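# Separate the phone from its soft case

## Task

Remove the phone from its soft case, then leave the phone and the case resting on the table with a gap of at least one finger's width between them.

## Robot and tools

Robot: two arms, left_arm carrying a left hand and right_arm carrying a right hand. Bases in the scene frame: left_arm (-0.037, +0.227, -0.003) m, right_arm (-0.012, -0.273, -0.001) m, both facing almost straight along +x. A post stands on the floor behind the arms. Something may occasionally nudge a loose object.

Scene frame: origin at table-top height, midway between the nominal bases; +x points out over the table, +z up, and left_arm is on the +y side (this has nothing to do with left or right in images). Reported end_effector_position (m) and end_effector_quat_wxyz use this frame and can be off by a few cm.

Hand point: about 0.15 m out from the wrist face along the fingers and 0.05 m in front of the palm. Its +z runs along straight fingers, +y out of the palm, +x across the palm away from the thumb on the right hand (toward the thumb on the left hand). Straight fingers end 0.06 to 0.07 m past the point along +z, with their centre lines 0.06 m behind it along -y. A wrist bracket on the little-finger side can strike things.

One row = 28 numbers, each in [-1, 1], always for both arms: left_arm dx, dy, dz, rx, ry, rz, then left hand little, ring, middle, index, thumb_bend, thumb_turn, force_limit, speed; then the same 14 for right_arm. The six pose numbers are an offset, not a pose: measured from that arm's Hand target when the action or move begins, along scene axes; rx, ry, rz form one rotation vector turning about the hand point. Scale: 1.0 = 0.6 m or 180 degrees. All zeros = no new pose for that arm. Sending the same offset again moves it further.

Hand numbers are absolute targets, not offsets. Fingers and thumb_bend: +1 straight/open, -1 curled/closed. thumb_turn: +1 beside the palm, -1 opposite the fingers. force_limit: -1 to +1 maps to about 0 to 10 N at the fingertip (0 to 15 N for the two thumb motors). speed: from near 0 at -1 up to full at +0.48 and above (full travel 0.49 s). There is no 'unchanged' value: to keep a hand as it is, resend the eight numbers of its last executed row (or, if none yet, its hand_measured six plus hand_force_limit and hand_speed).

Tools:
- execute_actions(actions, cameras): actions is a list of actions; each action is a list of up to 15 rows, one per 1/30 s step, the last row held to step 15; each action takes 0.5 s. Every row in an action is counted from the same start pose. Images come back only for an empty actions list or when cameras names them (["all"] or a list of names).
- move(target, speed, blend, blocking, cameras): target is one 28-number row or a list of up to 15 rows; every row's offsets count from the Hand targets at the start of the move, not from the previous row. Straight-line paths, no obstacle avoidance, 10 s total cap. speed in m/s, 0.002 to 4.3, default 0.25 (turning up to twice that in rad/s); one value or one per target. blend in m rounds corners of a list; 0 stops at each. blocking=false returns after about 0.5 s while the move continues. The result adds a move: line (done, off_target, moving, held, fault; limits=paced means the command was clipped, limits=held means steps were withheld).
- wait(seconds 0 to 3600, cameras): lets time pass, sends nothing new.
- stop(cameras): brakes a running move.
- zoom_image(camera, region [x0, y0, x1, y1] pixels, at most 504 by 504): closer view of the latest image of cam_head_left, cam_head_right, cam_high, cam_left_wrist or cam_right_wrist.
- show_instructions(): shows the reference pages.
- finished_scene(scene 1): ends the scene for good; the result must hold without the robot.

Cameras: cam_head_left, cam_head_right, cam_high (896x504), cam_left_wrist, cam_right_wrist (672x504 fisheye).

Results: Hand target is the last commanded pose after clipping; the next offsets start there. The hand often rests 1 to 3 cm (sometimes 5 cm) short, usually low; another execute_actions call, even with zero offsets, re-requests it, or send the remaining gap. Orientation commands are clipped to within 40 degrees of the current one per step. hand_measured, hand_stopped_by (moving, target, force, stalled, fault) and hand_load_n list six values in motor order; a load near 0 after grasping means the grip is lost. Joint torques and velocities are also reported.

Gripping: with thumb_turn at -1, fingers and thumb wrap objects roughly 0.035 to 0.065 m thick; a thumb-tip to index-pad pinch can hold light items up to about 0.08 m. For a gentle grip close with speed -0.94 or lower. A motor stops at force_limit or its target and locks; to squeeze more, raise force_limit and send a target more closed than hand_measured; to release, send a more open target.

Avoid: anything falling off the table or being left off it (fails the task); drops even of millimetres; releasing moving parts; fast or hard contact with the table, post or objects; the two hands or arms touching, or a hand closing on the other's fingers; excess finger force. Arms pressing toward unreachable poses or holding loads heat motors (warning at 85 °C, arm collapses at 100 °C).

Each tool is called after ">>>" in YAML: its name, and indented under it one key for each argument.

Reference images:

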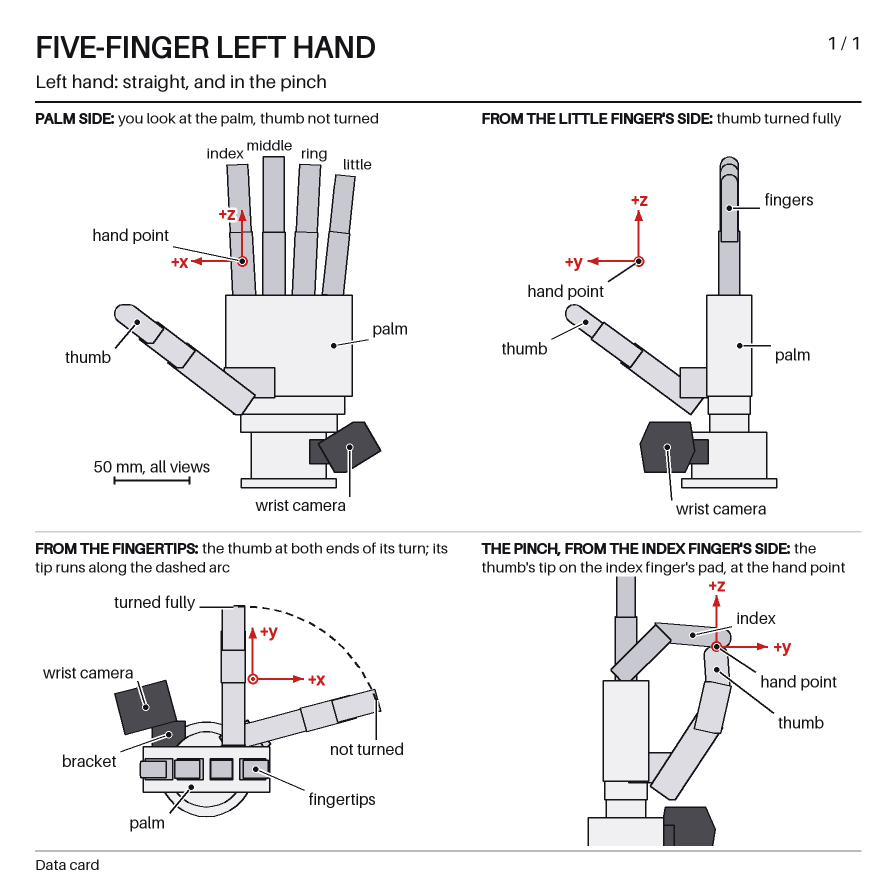

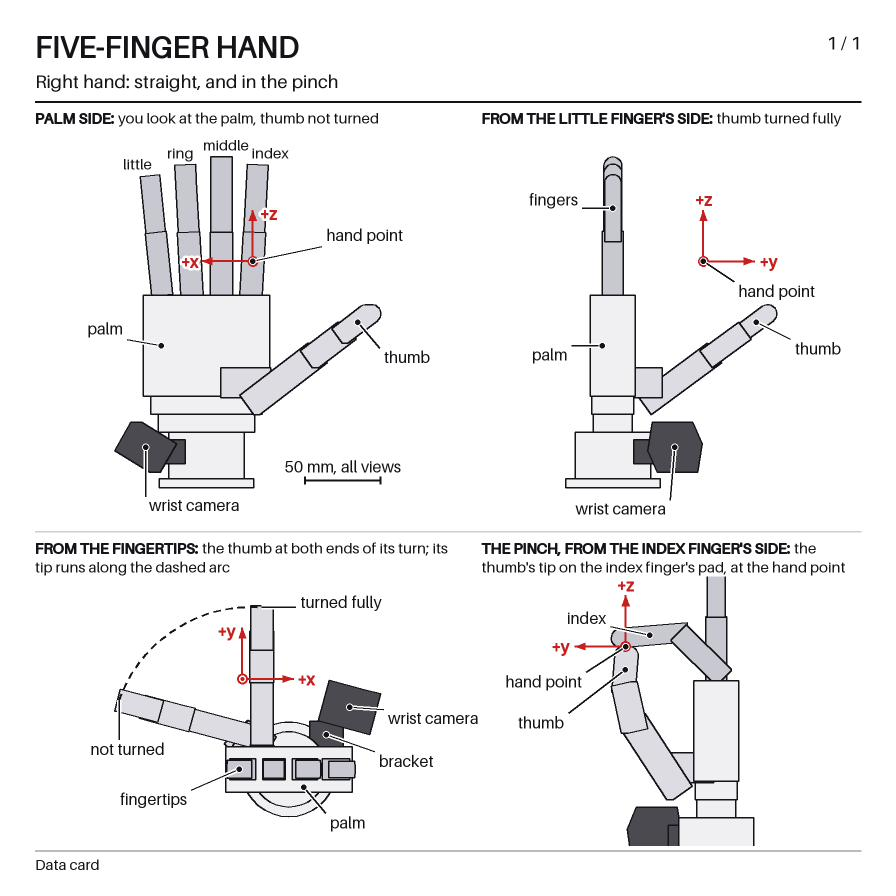

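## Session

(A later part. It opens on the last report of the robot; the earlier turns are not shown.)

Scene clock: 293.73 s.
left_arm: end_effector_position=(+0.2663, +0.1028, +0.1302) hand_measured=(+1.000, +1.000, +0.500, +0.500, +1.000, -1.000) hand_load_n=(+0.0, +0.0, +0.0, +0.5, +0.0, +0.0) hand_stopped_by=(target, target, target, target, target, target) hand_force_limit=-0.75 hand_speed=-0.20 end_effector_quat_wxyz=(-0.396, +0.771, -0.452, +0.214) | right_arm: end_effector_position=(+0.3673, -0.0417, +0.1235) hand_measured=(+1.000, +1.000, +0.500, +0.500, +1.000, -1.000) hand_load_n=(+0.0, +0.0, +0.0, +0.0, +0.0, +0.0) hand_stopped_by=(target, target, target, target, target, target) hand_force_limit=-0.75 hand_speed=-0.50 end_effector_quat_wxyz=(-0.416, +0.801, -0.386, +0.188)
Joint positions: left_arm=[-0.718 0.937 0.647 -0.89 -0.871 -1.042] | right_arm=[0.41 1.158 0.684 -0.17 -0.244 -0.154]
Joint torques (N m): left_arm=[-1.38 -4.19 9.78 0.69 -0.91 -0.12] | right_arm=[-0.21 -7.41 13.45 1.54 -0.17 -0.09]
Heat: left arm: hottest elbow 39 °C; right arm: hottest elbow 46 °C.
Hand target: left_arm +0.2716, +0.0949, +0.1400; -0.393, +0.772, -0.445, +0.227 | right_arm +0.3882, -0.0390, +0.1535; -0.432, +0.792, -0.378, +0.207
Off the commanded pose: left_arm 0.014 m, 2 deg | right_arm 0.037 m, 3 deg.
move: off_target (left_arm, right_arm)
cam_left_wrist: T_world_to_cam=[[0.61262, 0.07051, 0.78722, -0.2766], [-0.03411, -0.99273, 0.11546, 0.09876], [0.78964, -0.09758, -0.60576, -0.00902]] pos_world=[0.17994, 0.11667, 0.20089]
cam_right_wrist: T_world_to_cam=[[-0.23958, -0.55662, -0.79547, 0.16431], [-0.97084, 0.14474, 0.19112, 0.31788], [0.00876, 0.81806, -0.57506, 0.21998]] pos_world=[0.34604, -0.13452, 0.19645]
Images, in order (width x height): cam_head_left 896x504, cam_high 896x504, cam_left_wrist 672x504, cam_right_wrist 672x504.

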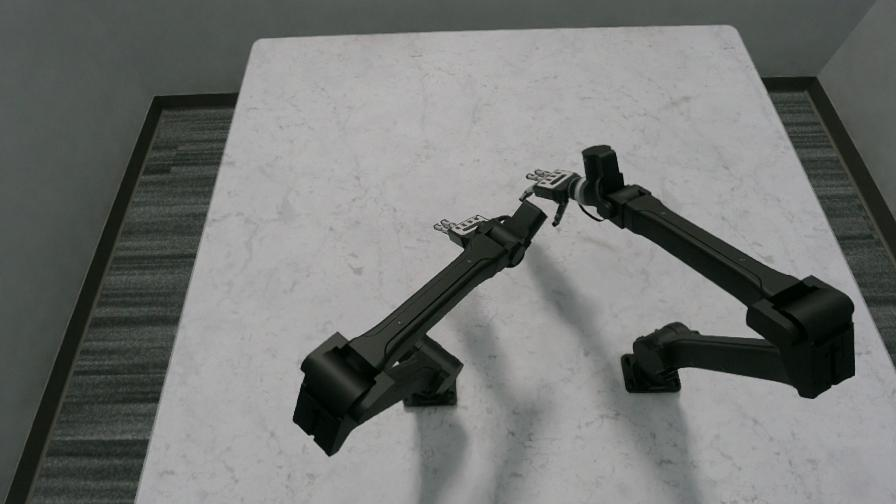

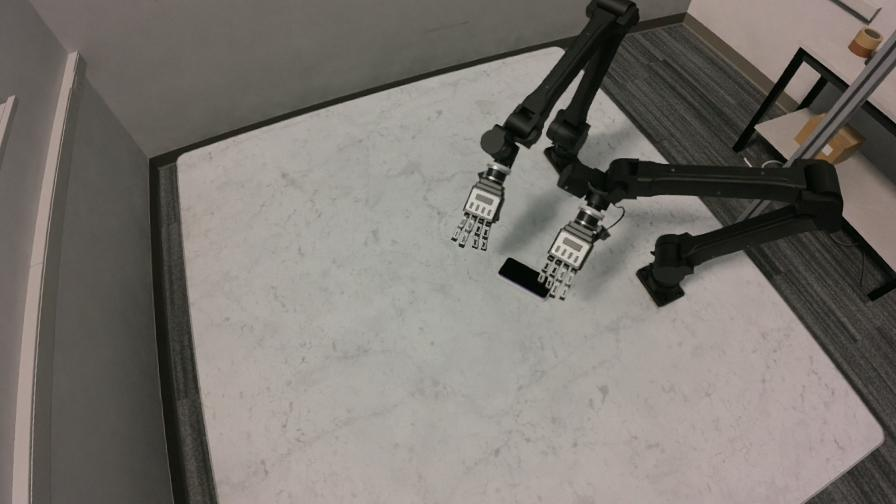

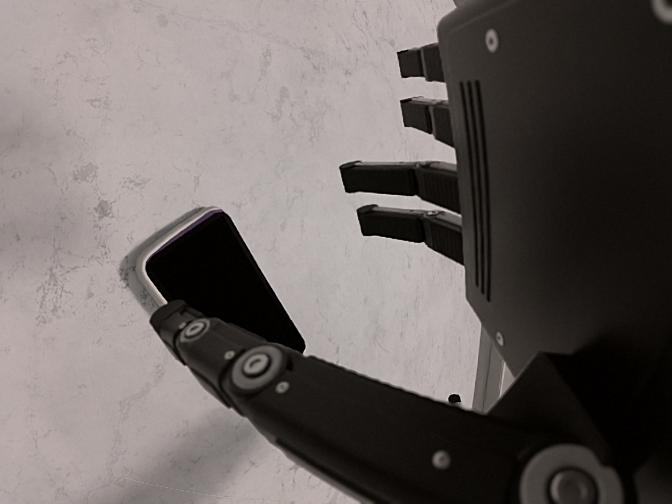

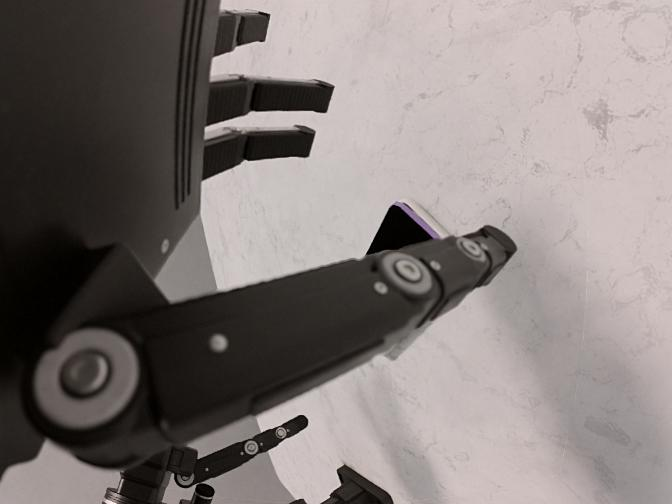

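>>> move:
  target: [0.032,-0.0417,-0.133,0,0,0.0167,1,1,0.5,0.5,1,-1,-0.75,-0.2,0,0,0,0,0,0,1,1,0.5,0.5,1,-1,-0.75,-0.5]
  speed: 0.08
  cameras: ["cam_left_wrist","cam_right_wrist"]

>>> zoom_image:
  camera: "cam_left_wrist"
  region: [60, 60, 460, 460]

>>> zoom_image:
  camera: "cam_right_wrist"
  region: [200, 150, 500, 450]

Scene clock: 298.20 s.
left_arm: end_effector_position=(+0.2881, +0.0772, +0.0573) hand_measured=(+1.000, +1.000, +0.500, +0.500, +1.000, -1.000) hand_load_n=(+0.0, +0.0, +0.0, +0.0, +0.0, +0.0) hand_stopped_by=(target, target, target, target, target, target) hand_force_limit=-0.75 hand_speed=-0.20 end_effector_quat_wxyz=(-0.401, +0.783, -0.429, +0.205) | right_arm: end_effector_position=(+0.3673, -0.0417, +0.1235) hand_measured=(+1.000, +1.000, +0.500, +0.500, +1.000, -1.000) hand_load_n=(+0.0, +0.0, +0.0, +0.0, +0.0, +0.0) hand_stopped_by=(target, target, target, target, target, target) hand_force_limit=-0.75 hand_speed=-0.50 end_effector_quat_wxyz=(-0.416, +0.801, -0.386, +0.188)
Joint positions: left_arm=[-0.749 1.194 0.607 -0.686 -0.901 -1.169] | right_arm=[0.41 1.158 0.684 -0.17 -0.244 -0.154]
Joint torques (N m): left_arm=[-1.61 -6.48 7.39 1.01 -0.98 -0.14] | right_arm=[-0.26 -7.41 13.44 1.55 -0.18 -0.09]
Heat: left arm: hottest elbow 39 °C; right arm: hottest elbow 47 °C.
Hand target: left_arm +0.2908, +0.0699, +0.0601; -0.399, +0.783, -0.424, +0.217 | right_arm +0.3882, -0.0390, +0.1535; -0.432, +0.792, -0.378, +0.207
Off the commanded pose: left_arm 0.008 m, 2 deg | right_arm 0.037 m, 3 deg.
move: done
cam_left_wrist: T_world_to_cam=[[0.60483, 0.10545, 0.78934, -0.23133], [0.02036, -0.99292, 0.11705, 0.06669], [0.79609, -0.05473, -0.6027, -0.07815]] pos_world=[0.20077, 0.08634, 0.12769]
cam_right_wrist: T_world_to_cam=[[-0.23958, -0.55662, -0.79547, 0.16431], [-0.97084, 0.14474, 0.19112, 0.31788], [0.00876, 0.81806, -0.57506, 0.21998]] pos_world=[0.34604, -0.13452, 0.19645]

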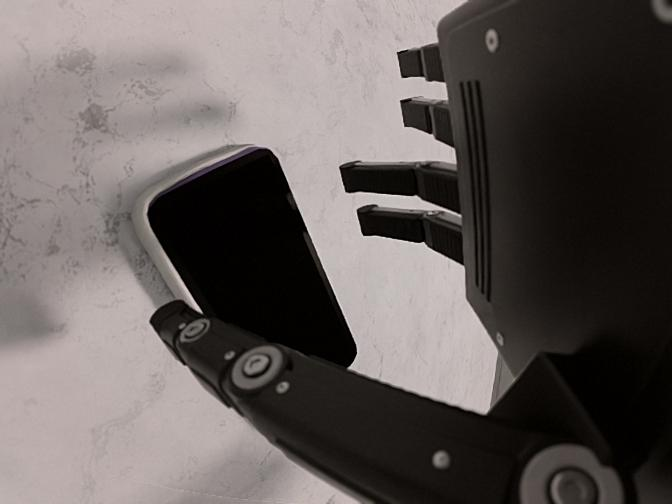

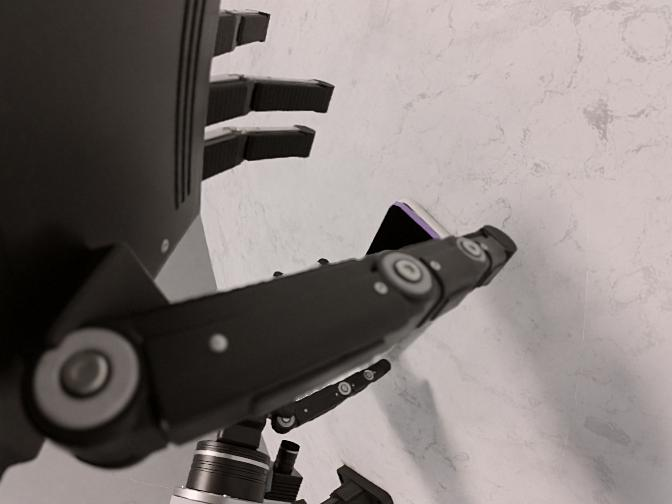

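Scaled by 1.260 from the camera's image (finer frame: 960x720).

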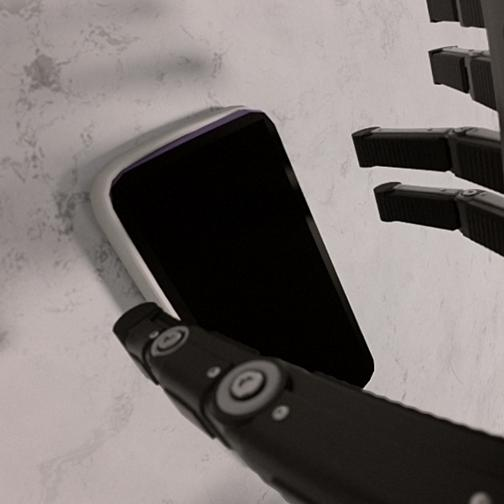

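Scaled by 1.680 from the camera's image (finer frame: 960x720).

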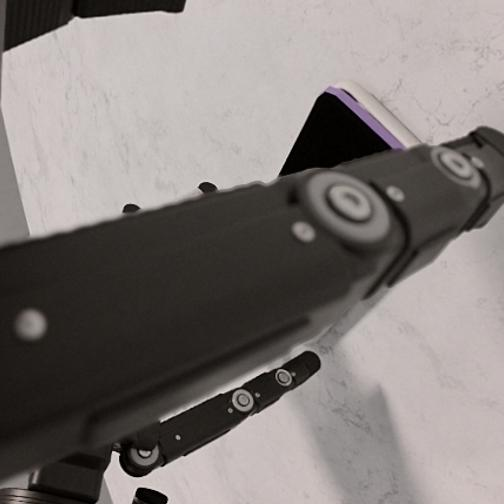

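>>> move:
  target: [-0.005,0.0017,-0.037,0,0,0.0055,1,1,0.5,0.5,1,-1,-0.75,-0.2,0,0,0,0,0,0,1,1,0.5,0.5,1,-1,-0.75,-0.5]
  speed: 0.05
  cameras: ["cam_left_wrist","cam_right_wrist"]

>>> zoom_image:
  camera: "cam_left_wrist"
  region: [60, 60, 460, 460]

Scene clock: 301.33 s.
left_arm: end_effector_position=(+0.2856, +0.0780, +0.0364) hand_measured=(+1.000, +1.000, +0.500, +0.500, +1.000, -1.000) hand_load_n=(+0.0, +0.0, +0.0, +0.0, +0.0, +0.0) hand_stopped_by=(target, target, target, target, target, target) hand_force_limit=-0.75 hand_speed=-0.20 end_effector_quat_wxyz=(-0.403, +0.787, -0.422, +0.202) | right_arm: end_effector_position=(+0.3673, -0.0417, +0.1235) hand_measured=(+1.000, +1.000, +0.500, +0.500, +1.000, -1.000) hand_load_n=(+0.0, +0.0, +0.0, +0.0, +0.0, +0.0) hand_stopped_by=(target, target, target, target, target, target) hand_force_limit=-0.75 hand_speed=-0.50 end_effector_quat_wxyz=(-0.416, +0.801, -0.386, +0.188)
Joint positions: left_arm=[-0.756 1.243 0.578 -0.637 -0.908 -1.208] | right_arm=[0.41 1.158 0.684 -0.17 -0.244 -0.154]
Joint torques (N m): left_arm=[-1.49 -6.24 6.89 0.94 -0.97 -0.13] | right_arm=[-0.21 -7.41 13.45 1.57 -0.17 -0.09]
Heat: left arm: hottest elbow 39 °C; right arm: hottest elbow 47 °C.
Hand target: left_arm +0.2879, +0.0709, +0.0380; -0.401, +0.787, -0.417, +0.213 | right_arm +0.3882, -0.0390, +0.1535; -0.432, +0.792, -0.378, +0.207
Off the commanded pose: left_arm 0.008 m, 1 deg | right_arm 0.037 m, 3 deg.
move: done
cam_left_wrist: T_world_to_cam=[[0.601, 0.11781, 0.79052, -0.21326], [0.03802, -0.99217, 0.11895, 0.06479], [0.79834, -0.04143, -0.60077, -0.09053]] pos_world=[0.19798, 0.08566, 0.10649]
cam_right_wrist: T_world_to_cam=[[-0.23958, -0.55662, -0.79547, 0.16431], [-0.97084, 0.14474, 0.19112, 0.31788], [0.00876, 0.81806, -0.57506, 0.21998]] pos_world=[0.34604, -0.13452, 0.19645]

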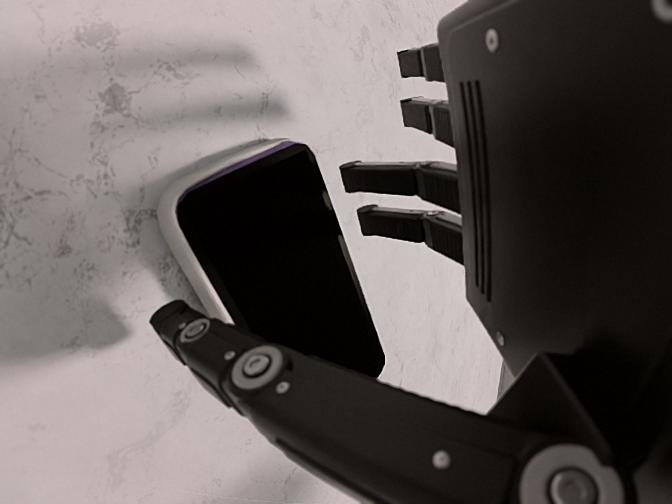

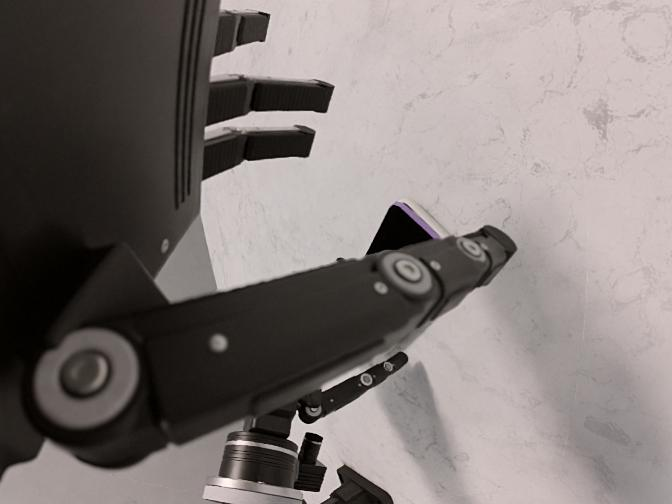

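Scaled by 1.260 from the camera's image (finer frame: 960x720).

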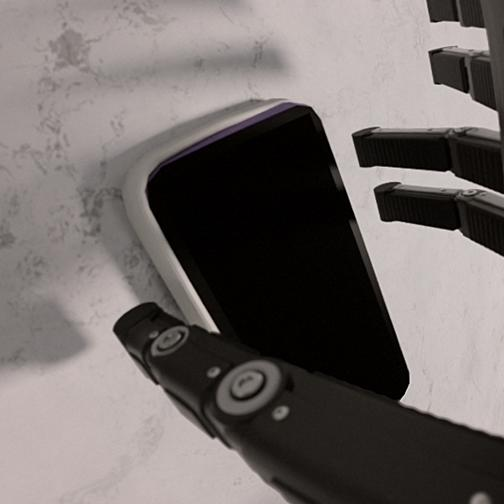

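>>> move:
  target: [0.0,0.0,-0.01,0,0,0,1,1,0.5,0.5,1,-1,-0.75,-0.2,0,0,0,0,0,0,1,1,0.5,0.5,1,-1,-0.75,-0.5]
  speed: 0.04
  cameras: ["cam_left_wrist"]

>>> move:
  target: [0.0,0.0,-0.005,0,0,0,1,1,0.5,0.5,1,-1,-0.75,-0.2,0,0,0,0,0,0,1,1,0.5,0.5,1,-1,-0.75,-0.5]
  speed: 0.04
  cameras: ["cam_left_wrist"]

>>> zoom_image:
  camera: "cam_left_wrist"
  region: [60, 60, 460, 460]

Scene clock: 302.63 s.
left_arm: end_effector_position=(+0.2858, +0.0778, +0.0308) hand_measured=(+1.000, +1.000, +0.500, +0.500, +1.000, -1.000) hand_load_n=(+0.0, +0.0, +0.0, -0.5, +0.0, +0.0) hand_stopped_by=(target, target, target, target, target, target) hand_force_limit=-0.75 hand_speed=-0.20 end_effector_quat_wxyz=(-0.403, +0.787, -0.421, +0.203) | right_arm: end_effector_position=(+0.3673, -0.0417, +0.1235) hand_measured=(+1.000, +1.000, +0.500, +0.500, +1.000, -1.000) hand_load_n=(+0.0, +0.0, +0.0, -0.5, +0.0, +0.0) hand_stopped_by=(target, target, target, target, target, target) hand_force_limit=-0.75 hand_speed=-0.50 end_effector_quat_wxyz=(-0.416, +0.801, -0.386, +0.188)
Joint positions: left_arm=[-0.756 1.256 0.57 -0.615 -0.908 -1.209] | right_arm=[0.41 1.158 0.684 -0.17 -0.244 -0.154]
Joint torques (N m): left_arm=[-1.73 -6.77 6.8 1.02 -0.97 -0.12] | right_arm=[-0.15 -7.41 13.46 1.57 -0.18 -0.08]
Heat: left arm: hottest elbow 39 °C; right arm: hottest elbow 47 °C.
Hand target: left_arm +0.2878, +0.0709, +0.0319; -0.401, +0.787, -0.417, +0.213 | right_arm +0.3882, -0.0390, +0.1535; -0.432, +0.792, -0.378, +0.207
Off the commanded pose: left_arm 0.007 m, 1 deg | right_arm 0.037 m, 3 deg.
move: done
cam_left_wrist: T_world_to_cam=[[0.59987, 0.11885, 0.79122, -0.20865], [0.03826, -0.99204, 0.12001, 0.06511], [0.79918, -0.04172, -0.59964, -0.09436]] pos_world=[0.19808, 0.08546, 0.1007]

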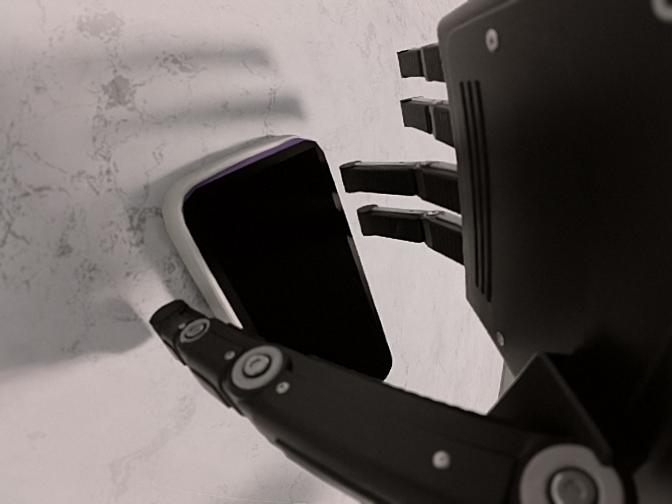

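Scene clock: 303.13 s.
left_arm: end_effector_position=(+0.2861, +0.0775, +0.0283) hand_measured=(+1.000, +1.000, +0.500, +0.500, +1.000, -1.000) hand_load_n=(+0.0, -0.5, -0.5, +0.0, +0.0, +0.0) hand_stopped_by=(target, target, target, target, target, target) hand_force_limit=-0.75 hand_speed=-0.20 end_effector_quat_wxyz=(-0.403, +0.787, -0.421, +0.204) | right_arm: end_effector_position=(+0.3673, -0.0417, +0.1235) hand_measured=(+1.000, +1.000, +0.500, +0.500, +1.000, -1.000) hand_load_n=(+0.0, +0.0, +0.0, +0.0, +0.0, +0.0) hand_stopped_by=(target, target, target, target, target, target) hand_force_limit=-0.75 hand_speed=-0.50 end_effector_quat_wxyz=(-0.416, +0.801, -0.386, +0.188)
Joint positions: left_arm=[-0.756 1.263 0.567 -0.603 -0.908 -1.209] | right_arm=[0.41 1.158 0.684 -0.17 -0.244 -0.154]
Joint torques (N m): left_arm=[-1.61 -6.83 6.64 0.88 -0.95 -0.15] | right_arm=[-0.21 -7.41 13.45 1.55 -0.17 -0.09]
Heat: left arm: hottest elbow 39 °C; right arm: hottest elbow 47 °C.
Hand target: left_arm +0.2878, +0.0709, +0.0289; -0.401, +0.787, -0.418, +0.213 | right_arm +0.3882, -0.0390, +0.1535; -0.432, +0.792, -0.378, +0.207
Off the commanded pose: left_arm 0.007 m, 1 deg | right_arm 0.037 m, 3 deg.
move: done
cam_left_wrist: T_world_to_cam=[[0.59897, 0.11972, 0.79178, -0.20664], [0.03809, -0.9919, 0.12116, 0.06513], [0.79987, -0.04241, -0.59867, -0.09626]] pos_world=[0.19828, 0.08526, 0.0981]

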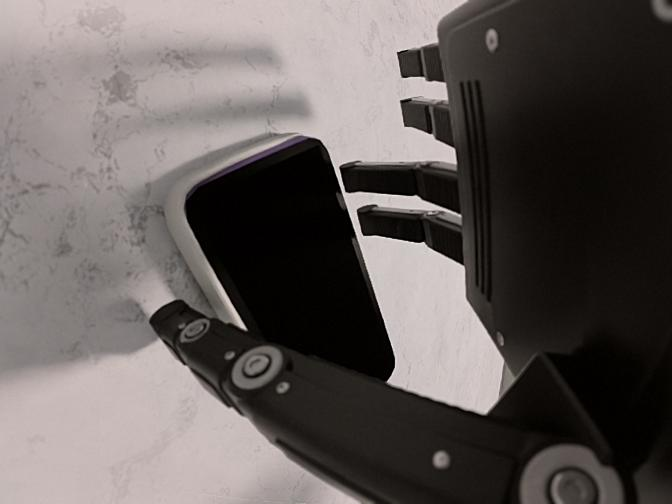

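Scaled by 1.260 from the camera's image (finer frame: 960x720).

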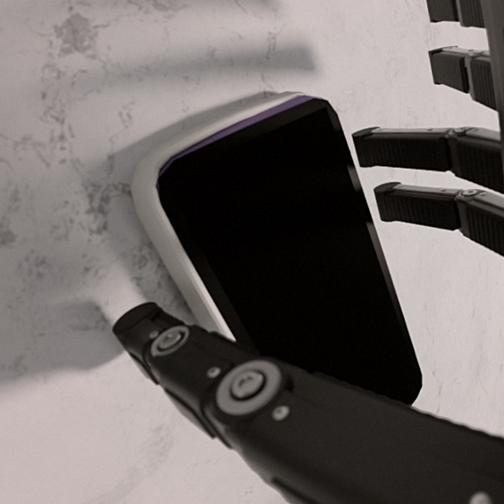

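>>> move:
  target: [0.0,0.0,-0.005,0,0,0,1,1,0.5,0.5,1,-1,-0.75,-0.2,0,0,0,0,0,0,1,1,0.5,0.5,1,-1,-0.75,-0.5]
  speed: 0.04

>>> move:
  target: [0.0,0.0,-0.005,0,0,0,1,1,0.5,0.5,1,-1,-0.75,-0.2,0,0,0,0,0,0,1,1,0.5,0.5,1,-1,-0.75,-0.5]
  speed: 0.04

Scene clock: 304.33 s.
left_arm: end_effector_position=(+0.2862, +0.0774, +0.0253) hand_measured=(+1.000, +1.000, +0.500, +0.500, +1.000, -1.000) hand_load_n=(+0.0, +0.0, +0.0, +0.0, +0.0, +0.0) hand_stopped_by=(target, target, target, target, target, target) hand_force_limit=-0.75 hand_speed=-0.20 end_effector_quat_wxyz=(-0.403, +0.787, -0.421, +0.204) | right_arm: end_effector_position=(+0.3673, -0.0417, +0.1235) hand_measured=(+1.000, +1.000, +0.500, +0.500, +1.000, -1.000) hand_load_n=(+0.0, +0.0, +0.0, +0.0, +0.0, +0.0) hand_stopped_by=(target, target, target, target, target, target) hand_force_limit=-0.75 hand_speed=-0.50 end_effector_quat_wxyz=(-0.416, +0.801, -0.386, +0.188)
Joint positions: left_arm=[-0.756 1.271 0.563 -0.591 -0.908 -1.209] | right_arm=[0.41 1.158 0.684 -0.17 -0.244 -0.154]
Joint torques (N m): left_arm=[-1.67 -6.42 6.61 0.91 -0.95 -0.14] | right_arm=[-0.21 -7.47 13.45 1.57 -0.17 -0.09]
Heat: left arm: hottest elbow 39 °C; right arm: hottest elbow 47 °C.
Hand target: left_arm +0.2879, +0.0708, +0.0260; -0.401, +0.787, -0.417, +0.213 | right_arm +0.3882, -0.0390, +0.1535; -0.432, +0.792, -0.378, +0.207
Off the commanded pose: left_arm 0.007 m, 1 deg | right_arm 0.037 m, 3 deg.
move: done

Scene clock: 304.83 s.
left_arm: end_effector_position=(+0.2861, +0.0775, +0.0222) hand_measured=(+1.000, +1.000, +0.500, +0.500, +1.000, -1.000) hand_load_n=(+0.0, +0.0, +0.0, +0.0, +0.0, +0.0) hand_stopped_by=(target, target, target, target, target, target) hand_force_limit=-0.75 hand_speed=-0.20 end_effector_quat_wxyz=(-0.403, +0.787, -0.421, +0.204) | right_arm: end_effector_position=(+0.3673, -0.0417, +0.1235) hand_measured=(+1.000, +1.000, +0.500, +0.500, +1.000, -1.000) hand_load_n=(+0.0, +0.0, +0.0, +0.0, +0.0, +0.0) hand_stopped_by=(target, target, target, target, target, target) hand_force_limit=-0.75 hand_speed=-0.50 end_effector_quat_wxyz=(-0.416, +0.801, -0.386, +0.188)
Joint positions: left_arm=[-0.756 1.278 0.559 -0.58 -0.908 -1.209] | right_arm=[0.41 1.158 0.684 -0.17 -0.244 -0.154]
Joint torques (N m): left_arm=[-1.61 -6.53 6.45 0.91 -0.95 -0.15] | right_arm=[-0.15 -7.41 13.46 1.55 -0.17 -0.09]
Heat: left arm: hottest elbow 39 °C; right arm: hottest elbow 47 °C.
Hand target: left_arm +0.2878, +0.0709, +0.0229; -0.401, +0.787, -0.418, +0.213 | right_arm +0.3882, -0.0390, +0.1535; -0.432, +0.792, -0.378, +0.207
Off the commanded pose: left_arm 0.007 m, 1 deg | right_arm 0.037 m, 3 deg.
move: done

>>> move:
  target: [0.0,0.0,-0.005,0,0,0,1,1,0.5,0.5,1,-1,-0.75,-0.2,0,0,0,0,0,0,1,1,0.5,0.5,1,-1,-0.75,-0.5]
  speed: 0.04

>>> move:
  target: [0.0,0.0,-0.004,0,0,0,1,1,0.5,0.5,1,-1,-0.75,-0.2,0,0,0,0,0,0,1,1,0.5,0.5,1,-1,-0.75,-0.5]
  speed: 0.04
  cameras: ["cam_left_wrist","cam_right_wrist"]

>>> zoom_image:
  camera: "cam_left_wrist"
  region: [60, 60, 460, 460]

>>> zoom_image:
  camera: "cam_right_wrist"
  region: [300, 200, 500, 400]

Scene clock: 306.57 s.
left_arm: end_effector_position=(+0.2880, +0.0759, +0.0221) hand_measured=(+1.000, +1.000, +0.500, +0.500, +1.000, -1.000) hand_load_n=(+0.0, +0.0, +0.0, +0.0, +0.0, +0.0) hand_stopped_by=(target, target, target, target, target, target) hand_force_limit=-0.75 hand_speed=-0.20 end_effector_quat_wxyz=(-0.402, +0.787, -0.418, +0.208) | right_arm: end_effector_position=(+0.3673, -0.0417, +0.1235) hand_measured=(+1.000, +1.000, +0.500, +0.500, +1.000, -1.000) hand_load_n=(+0.0, +0.0, +0.0, +0.0, +0.0, +0.0) hand_stopped_by=(target, target, target, target, target, target) hand_force_limit=-0.75 hand_speed=-0.50 end_effector_quat_wxyz=(-0.416, +0.801, -0.386, +0.188)
Joint positions: left_arm=[-0.756 1.282 0.558 -0.567 -0.91 -1.21] | right_arm=[0.41 1.158 0.684 -0.17 -0.244 -0.154]
Joint torques (N m): left_arm=[-1.67 -6.48 6.34 0.91 -0.92 -0.11] | right_arm=[-0.21 -7.36 13.46 1.54 -0.17 -0.09]
Heat: left arm: hottest elbow 39 °C; right arm: hottest elbow 47 °C.
Hand target: left_arm +0.2878, +0.0709, +0.0199; -0.401, +0.787, -0.418, +0.213 | right_arm +0.3882, -0.0390, +0.1535; -0.432, +0.792, -0.378, +0.207
Off the commanded pose: left_arm 0.005 m, 1 deg | right_arm 0.037 m, 3 deg.
move: done

Scene clock: 307.07 s.
left_arm: end_effector_position=(+0.2893, +0.0756, +0.0223) hand_measured=(+1.000, +1.000, +0.500, +0.500, +1.000, -1.000) hand_load_n=(+0.0, +0.0, +0.0, +0.0, +0.0, -2.0) hand_stopped_by=(target, target, target, target, target, target) hand_force_limit=-0.75 hand_speed=-0.20 end_effector_quat_wxyz=(-0.403, +0.787, -0.417, +0.210) | right_arm: end_effector_position=(+0.3673, -0.0417, +0.1235) hand_measured=(+1.000, +1.000, +0.500, +0.500, +1.000, -1.000) hand_load_n=(+0.0, +0.0, +0.0, +0.0, +0.0, +0.0) hand_stopped_by=(target, target, target, target, target, target) hand_force_limit=-0.75 hand_speed=-0.50 end_effector_quat_wxyz=(-0.416, +0.801, -0.386, +0.188)
Joint positions: left_arm=[-0.756 1.284 0.558 -0.561 -0.913 -1.21] | right_arm=[0.41 1.158 0.684 -0.17 -0.244 -0.154]
Joint torques (N m): left_arm=[-1.73 -6.01 5.97 0.98 -0.78 -0.11] | right_arm=[-0.21 -7.36 13.46 1.55 -0.17 -0.09]
Heat: left arm: hottest elbow 39 °C; right arm: hottest elbow 47 °C.
Hand target: left_arm +0.2879, +0.0709, +0.0176; -0.401, +0.787, -0.417, +0.213 | right_arm +0.3882, -0.0390, +0.1535; -0.432, +0.792, -0.378, +0.207
Off the commanded pose: left_arm 0.007 m, 1 deg | right_arm 0.037 m, 3 deg.
move: done
cam_left_wrist: T_world_to_cam=[[0.58838, 0.12546, 0.79879, -0.20116], [0.03825, -0.9911, 0.12749, 0.06363], [0.80768, -0.04446, -0.58794, -0.10486]] pos_world=[0.20062, 0.08364, 0.09092]
cam_right_wrist: T_world_to_cam=[[-0.23958, -0.55662, -0.79547, 0.16431], [-0.97084, 0.14474, 0.19112, 0.31788], [0.00876, 0.81806, -0.57506, 0.21998]] pos_world=[0.34604, -0.13452, 0.19645]

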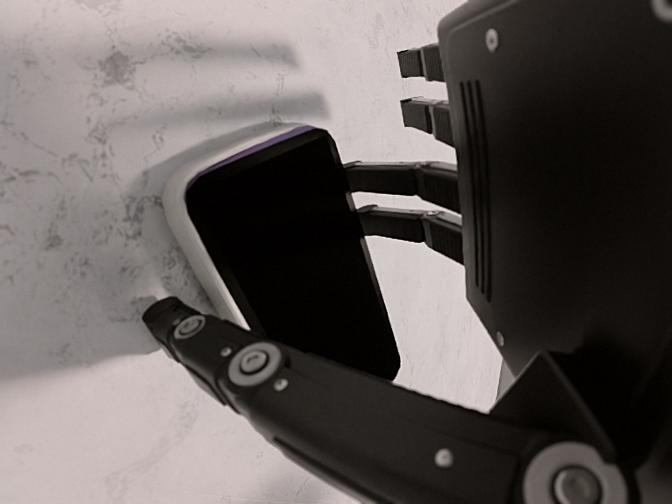

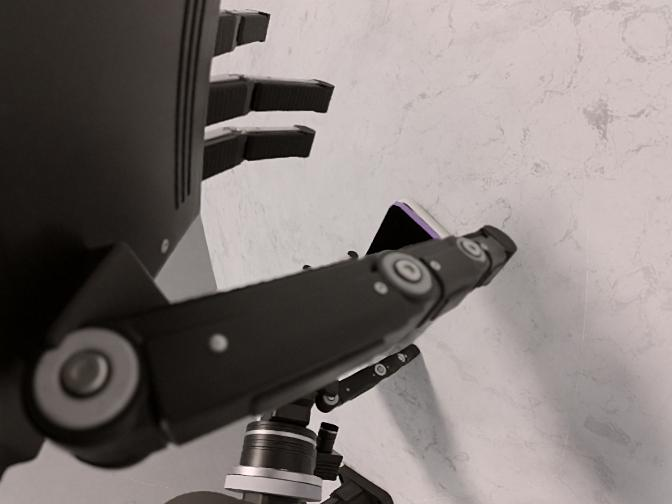

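Scaled by 1.260 from the camera's image (finer frame: 960x720).

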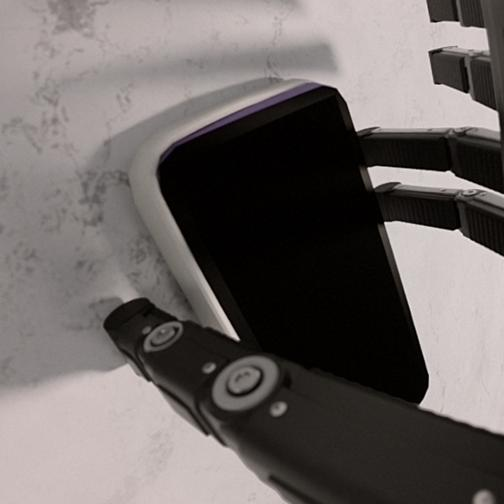

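Scaled by 2.520 from the camera's image (finer frame: 960x720).

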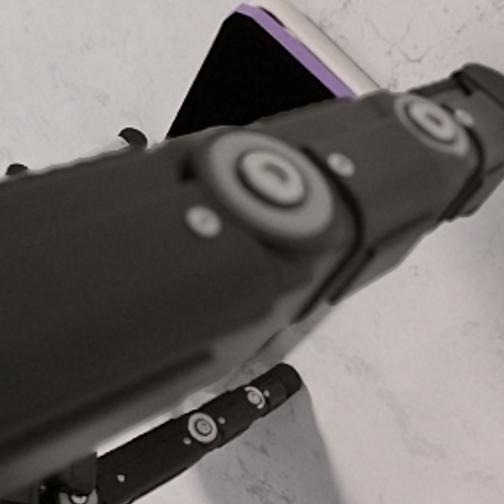

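>>> move:
  target: [0.0,0.002,0.014,0,0,0,1,1,0.5,0.5,1,-1,-0.75,-0.2,0,0,0,0,0,0,1,1,0.5,0.5,1,-1,-0.75,-0.5]
  speed: 0.04

Scene clock: 308.67 s.
left_arm: end_effector_position=(+0.2885, +0.0764, +0.0222) hand_measured=(+1.000, +1.000, +0.500, +0.500, +1.000, -1.000) hand_load_n=(+0.0, +0.0, +0.0, +0.0, +0.0, +0.0) hand_stopped_by=(target, target, target, target, target, target) hand_force_limit=-0.75 hand_speed=-0.20 end_effector_quat_wxyz=(-0.404, +0.787, -0.418, +0.208) | right_arm: end_effector_position=(+0.3673, -0.0417, +0.1235) hand_measured=(+1.000, +1.000, +0.500, +0.500, +1.000, -1.000) hand_load_n=(+0.0, -0.5, +0.0, +0.0, +0.0, +0.0) hand_stopped_by=(target, target, target, target, target, target) hand_force_limit=-0.75 hand_speed=-0.50 end_effector_quat_wxyz=(-0.416, +0.801, -0.386, +0.188)
Joint positions: left_arm=[-0.756 1.283 0.558 -0.566 -0.913 -1.21] | right_arm=[0.41 1.158 0.684 -0.17 -0.244 -0.154]
Joint torques (N m): left_arm=[-1.44 -8 6.61 0.14 -0.75 -0.06] | right_arm=[-0.15 -7.36 13.45 1.55 -0.18 -0.09]
Heat: left arm: hottest elbow 39 °C; right arm: hottest elbow 48 °C.
Hand target: left_arm +0.2878, +0.0721, +0.0260; -0.401, +0.787, -0.417, +0.213 | right_arm +0.3882, -0.0390, +0.1535; -0.432, +0.792, -0.378, +0.207
Off the commanded pose: left_arm 0.006 m, 1 deg | right_arm 0.037 m, 3 deg.
move: done

>>> move:
  target: [0.0,0.002,0.012,0,0,0,1,1,0.5,0.5,1,-1,-0.75,-0.2,0,0,0,0,0,0,1,1,0.5,0.5,1,-1,-0.75,-0.5]
  speed: 0.04

Scene clock: 309.63 s.
left_arm: end_effector_position=(+0.2855, +0.0793, +0.0259) hand_measured=(+1.000, +1.000, +0.500, +0.500, +1.000, -1.000) hand_load_n=(+0.0, +0.0, +0.0, +0.0, +0.0, +0.0) hand_stopped_by=(target, target, target, target, target, target) hand_force_limit=-0.75 hand_speed=-0.20 end_effector_quat_wxyz=(-0.405, +0.786, -0.419, +0.204) | right_arm: end_effector_position=(+0.3673, -0.0417, +0.1235) hand_measured=(+1.000, +1.000, +0.500, +0.500, +1.000, -1.000) hand_load_n=(+0.0, +0.0, +0.0, +0.0, +0.0, +0.0) hand_stopped_by=(target, target, target, target, target, target) hand_force_limit=-0.75 hand_speed=-0.50 end_effector_quat_wxyz=(-0.416, +0.801, -0.386, +0.188)
Joint positions: left_arm=[-0.756 1.265 0.558 -0.592 -0.913 -1.21] | right_arm=[0.41 1.158 0.684 -0.17 -0.244 -0.154]
Joint torques (N m): left_arm=[-0.85 -8.06 7.32 0.27 -0.71 -0.02] | right_arm=[-0.21 -7.41 13.46 1.55 -0.17 -0.09]
Heat: left arm: hottest elbow 39 °C; right arm: hottest elbow 48 °C.
Hand target: left_arm +0.2878, +0.0733, +0.0332; -0.401, +0.787, -0.417, +0.213 | right_arm +0.3882, -0.0390, +0.1535; -0.432, +0.792, -0.378, +0.207
Off the commanded pose: left_arm 0.010 m, 1 deg | right_arm 0.037 m, 3 deg.
move: done

>>> move:
  target: [0.0,-0.001,-0.0152,0,0,0,1,1,0.5,0.5,1,-1,-0.75,-0.2,0,0,0,0,0,0,1,1,0.5,0.5,1,-1,-0.75,-0.5]
  speed: 0.04

Scene clock: 310.83 s.
left_arm: end_effector_position=(+0.2872, +0.0776, +0.0250) hand_measured=(+1.000, +1.000, +0.500, +0.500, +1.000, -1.000) hand_load_n=(+0.0, +0.0, +0.0, +0.0, +0.0, +0.0) hand_stopped_by=(target, target, target, target, target, target) hand_force_limit=-0.75 hand_speed=-0.20 end_effector_quat_wxyz=(-0.404, +0.787, -0.418, +0.208) | right_arm: end_effector_position=(+0.3673, -0.0417, +0.1235) hand_measured=(+1.000, +1.000, +0.500, +0.500, +1.000, -1.000) hand_load_n=(+0.0, +0.0, +0.0, +0.0, +0.0, +0.0) hand_stopped_by=(target, target, target, target, target, target) hand_force_limit=-0.75 hand_speed=-0.50 end_effector_quat_wxyz=(-0.416, +0.801, -0.386, +0.188)
Joint positions: left_arm=[-0.756 1.271 0.558 -0.579 -0.913 -1.21] | right_arm=[0.41 1.158 0.684 -0.17 -0.244 -0.154]
Joint torques (N m): left_arm=[-1.38 -6.42 6.39 0.95 -0.72 -0.05] | right_arm=[-0.21 -7.41 13.48 1.54 -0.17 -0.09]
Heat: left arm: hottest elbow 39 °C; right arm: hottest elbow 48 °C.
Hand target: left_arm +0.2878, +0.0727, +0.0240; -0.401, +0.787, -0.418, +0.213 | right_arm +0.3882, -0.0390, +0.1535; -0.432, +0.792, -0.378, +0.207
Off the commanded pose: left_arm 0.005 m, 1 deg | right_arm 0.037 m, 3 deg.
move: done

>>> move:
  target: [0.0,0,-0.0025,0,0,0,1,1,0.5,0.5,1,-1,-0.75,-0.2,0,0,0,0,0,0,1,1,0.5,0.5,1,-1,-0.75,-0.5]
  speed: 0.04

>>> move:
  target: [0,0,0,0,0,0,1,1,0.0,0.0,0.55,-1,-0.75,-0.92,0,0,0,0,0,0,1,1,0.5,0.5,1,-1,-0.75,-0.5]
  cameras: ["cam_left_wrist","cam_right_wrist"]

>>> zoom_image:
  camera: "cam_left_wrist"
  region: [60, 60, 460, 460]

Scene clock: 312.07 s.
left_arm: end_effector_position=(+0.2866, +0.0782, +0.0229) hand_measured=(+1.000, +1.000, +0.500, +0.500, +1.000, -1.000) hand_load_n=(+0.0, +0.0, +0.0, +0.0, +0.0, +0.0) hand_stopped_by=(target, target, target, target, target, target) hand_force_limit=-0.75 hand_speed=-0.20 end_effector_quat_wxyz=(-0.404, +0.787, -0.418, +0.207) | right_arm: end_effector_position=(+0.3673, -0.0417, +0.1235) hand_measured=(+1.000, +1.000, +0.500, +0.500, +1.000, -1.000) hand_load_n=(+0.0, -0.5, +0.0, +0.0, +0.0, +0.5) hand_stopped_by=(target, target, target, target, target, target) hand_force_limit=-0.75 hand_speed=-0.50 end_effector_quat_wxyz=(-0.416, +0.801, -0.386, +0.188)
Joint positions: left_arm=[-0.756 1.275 0.554 -0.573 -0.913 -1.21] | right_arm=[0.41 1.158 0.684 -0.17 -0.244 -0.154]
Joint torques (N m): left_arm=[-1.26 -6.42 6.46 0.88 -0.73 -0.08] | right_arm=[-0.21 -7.47 13.46 1.54 -0.18 -0.09]
Heat: left arm: hottest elbow 39 °C; right arm: hottest elbow 48 °C.
Hand target: left_arm +0.2879, +0.0727, +0.0225; -0.401, +0.787, -0.418, +0.213 | right_arm +0.3882, -0.0390, +0.1535; -0.432, +0.792, -0.378, +0.207
Off the commanded pose: left_arm 0.006 m, 1 deg | right_arm 0.037 m, 3 deg.
move: done

Scene clock: 313.93 s.
left_arm: end_effector_position=(+0.2869, +0.0782, +0.0231) hand_measured=(+1.000, +1.000, +0.388, +0.352, +0.812, -1.000) hand_load_n=(-0.5, +0.0, +0.0, +2.5, +2.0, +0.0) hand_stopped_by=(target, target, force, force, force, target) hand_force_limit=-0.75 hand_speed=-0.92 end_effector_quat_wxyz=(-0.405, +0.787, -0.418, +0.207) | right_arm: end_effector_position=(+0.3673, -0.0417, +0.1235) hand_measured=(+1.000, +1.000, +0.500, +0.500, +1.000, -1.000) hand_load_n=(+0.0, +0.0, +0.0, +0.0, +0.0, +0.0) hand_stopped_by=(target, target, target, target, target, target) hand_force_limit=-0.75 hand_speed=-0.50 end_effector_quat_wxyz=(-0.416, +0.801, -0.386, +0.188)
Joint positions: left_arm=[-0.756 1.275 0.554 -0.572 -0.915 -1.21] | right_arm=[0.41 1.158 0.684 -0.17 -0.244 -0.154]
Joint torques (N m): left_arm=[-1.14 -6.48 6.48 0.94 -0.68 -0.03] | right_arm=[-0.15 -7.36 13.45 1.57 -0.18 -0.09]
Heat: left arm: hottest elbow 39 °C; right arm: hottest elbow 48 °C.
Hand target: left_arm +0.2878, +0.0727, +0.0225; -0.401, +0.787, -0.418, +0.213 | right_arm +0.3882, -0.0390, +0.1535; -0.432, +0.792, -0.378, +0.207
Off the commanded pose: left_arm 0.006 m, 1 deg | right_arm 0.037 m, 3 deg.
move: done
cam_left_wrist: T_world_to_cam=[[0.59103, 0.12191, 0.79738, -0.20118], [0.03903, -0.99168, 0.12269, 0.0661], [0.8057, -0.04139, -0.59087, -0.10188]] pos_world=[0.19841, 0.08586, 0.09211]
cam_right_wrist: T_world_to_cam=[[-0.23958, -0.55662, -0.79547, 0.16431], [-0.97084, 0.14474, 0.19112, 0.31788], [0.00876, 0.81806, -0.57506, 0.21998]] pos_world=[0.34604, -0.13452, 0.19645]

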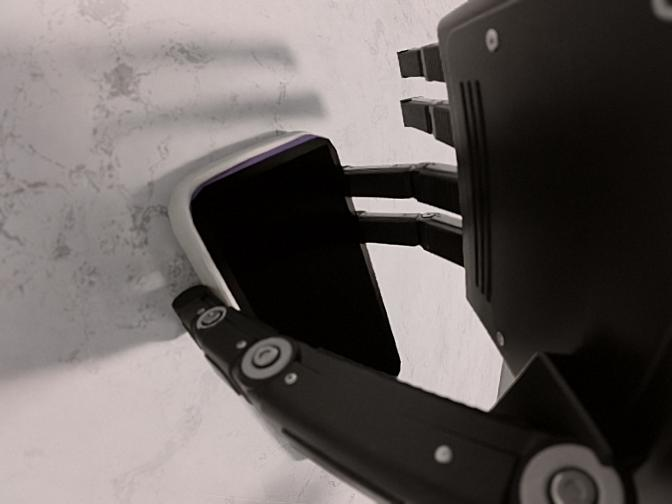

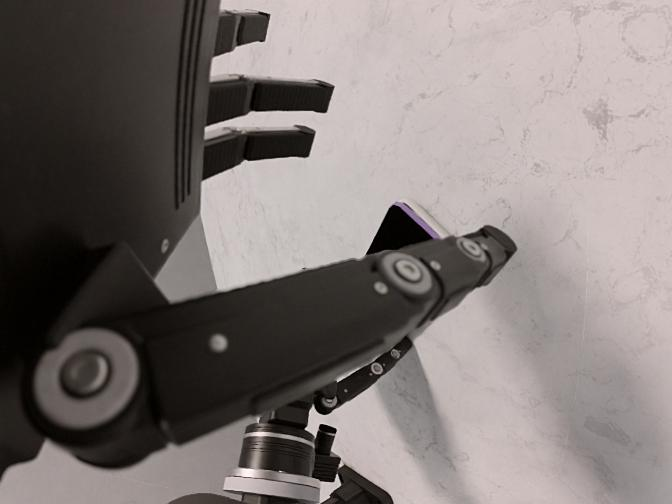

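Scaled by 1.260 from the camera's image (finer frame: 960x720).

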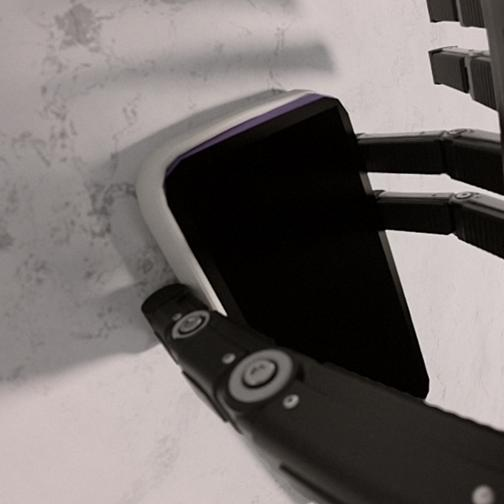

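>>> move:
  target: [0,0,0,0,0,0,1,1,-0.1,-0.1,0.45,-1,0.2,-0.92,0,0,0,0,0,0,1,1,0.5,0.5,1,-1,-0.75,-0.5]
  cameras: ["cam_left_wrist","cam_right_wrist"]

>>> zoom_image:
  camera: "cam_left_wrist"
  region: [60, 60, 460, 460]

>>> zoom_image:
  camera: "cam_right_wrist"
  region: [320, 160, 520, 360]

Scene clock: 315.33 s.
left_arm: end_effector_position=(+0.2873, +0.0784, +0.0235) hand_measured=(+1.000, +1.000, +0.324, +0.316, +0.764, -1.000) hand_load_n=(+0.0, +0.0, +7.0, +6.0, +9.0, +0.0) hand_stopped_by=(target, target, force, force, force, target) hand_force_limit=0.20 hand_speed=-0.92 end_effector_quat_wxyz=(-0.406, +0.786, -0.417, +0.208) | right_arm: end_effector_position=(+0.3673, -0.0417, +0.1235) hand_measured=(+1.000, +1.000, +0.500, +0.500, +1.000, -1.000) hand_load_n=(+0.0, +0.0, +0.0, +0.0, +0.0, +0.0) hand_stopped_by=(target, target, target, target, target, target) hand_force_limit=-0.75 hand_speed=-0.50 end_effector_quat_wxyz=(-0.416, +0.801, -0.386, +0.188)
Joint positions: left_arm=[-0.756 1.275 0.554 -0.571 -0.917 -1.21] | right_arm=[0.41 1.158 0.684 -0.17 -0.244 -0.154]
Joint torques (N m): left_arm=[-1.14 -6.65 6.54 0.83 -0.59 -0.03] | right_arm=[-0.21 -7.47 13.45 1.54 -0.17 -0.08]
Heat: left arm: hottest elbow 39 °C; right arm: hottest elbow 48 °C.
Hand target: left_arm +0.2878, +0.0727, +0.0225; -0.401, +0.787, -0.418, +0.213 | right_arm +0.3882, -0.0390, +0.1535; -0.432, +0.792, -0.378, +0.207
Off the commanded pose: left_arm 0.006 m, 1 deg | right_arm 0.037 m, 3 deg.
move: done
cam_left_wrist: T_world_to_cam=[[0.58889, 0.12146, 0.79903, -0.20115], [0.0394, -0.99178, 0.12172, 0.0662], [0.80725, -0.0402, -0.58884, -0.10266]] pos_world=[0.19872, 0.08596, 0.09222]
cam_right_wrist: T_world_to_cam=[[-0.23958, -0.55662, -0.79547, 0.16431], [-0.97084, 0.14474, 0.19112, 0.31788], [0.00876, 0.81806, -0.57506, 0.21998]] pos_world=[0.34604, -0.13452, 0.19645]

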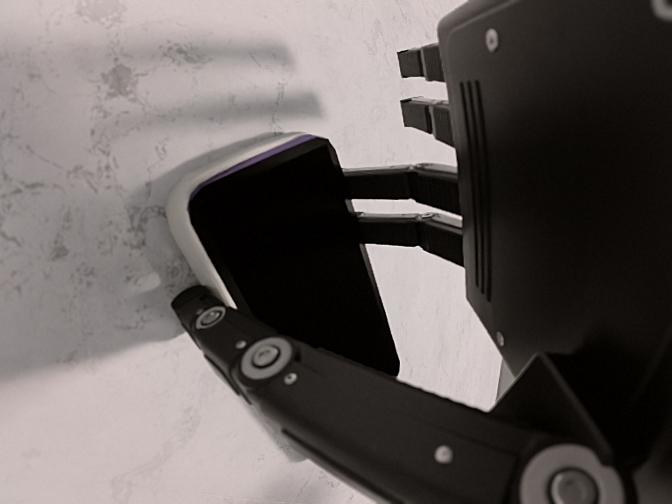

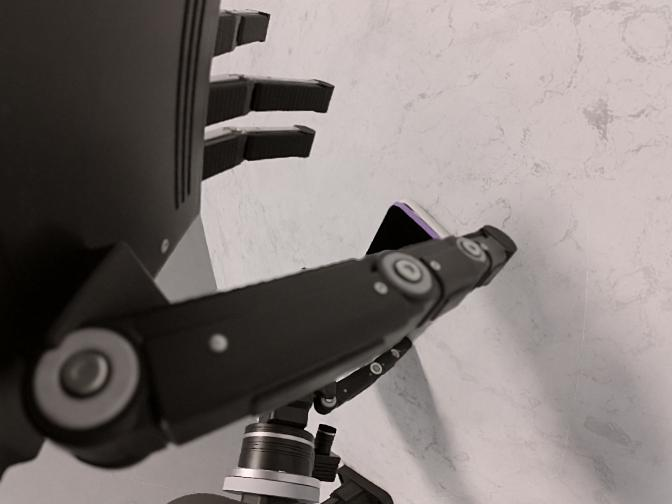

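Scaled by 1.260 from the camera's image (finer frame: 960x720).

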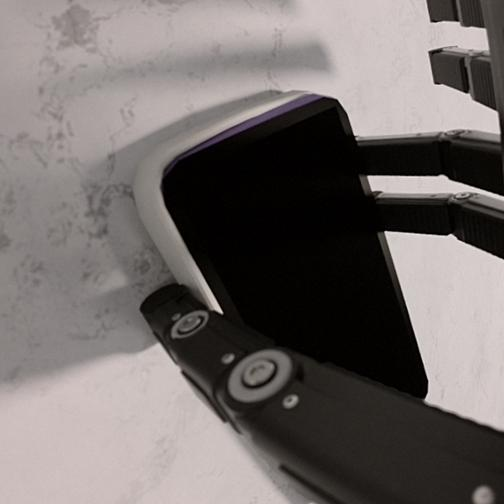

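Scaled by 2.520 from the camera's image (finer frame: 960x720).

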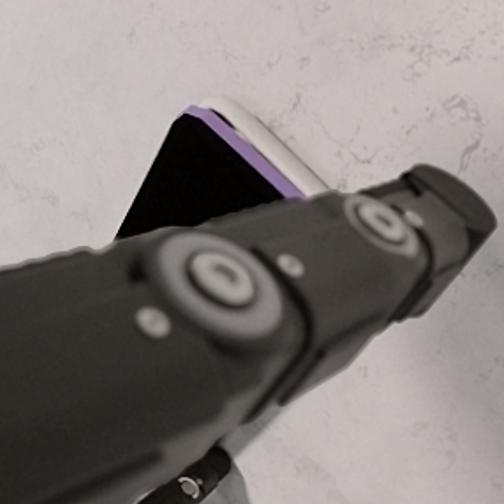

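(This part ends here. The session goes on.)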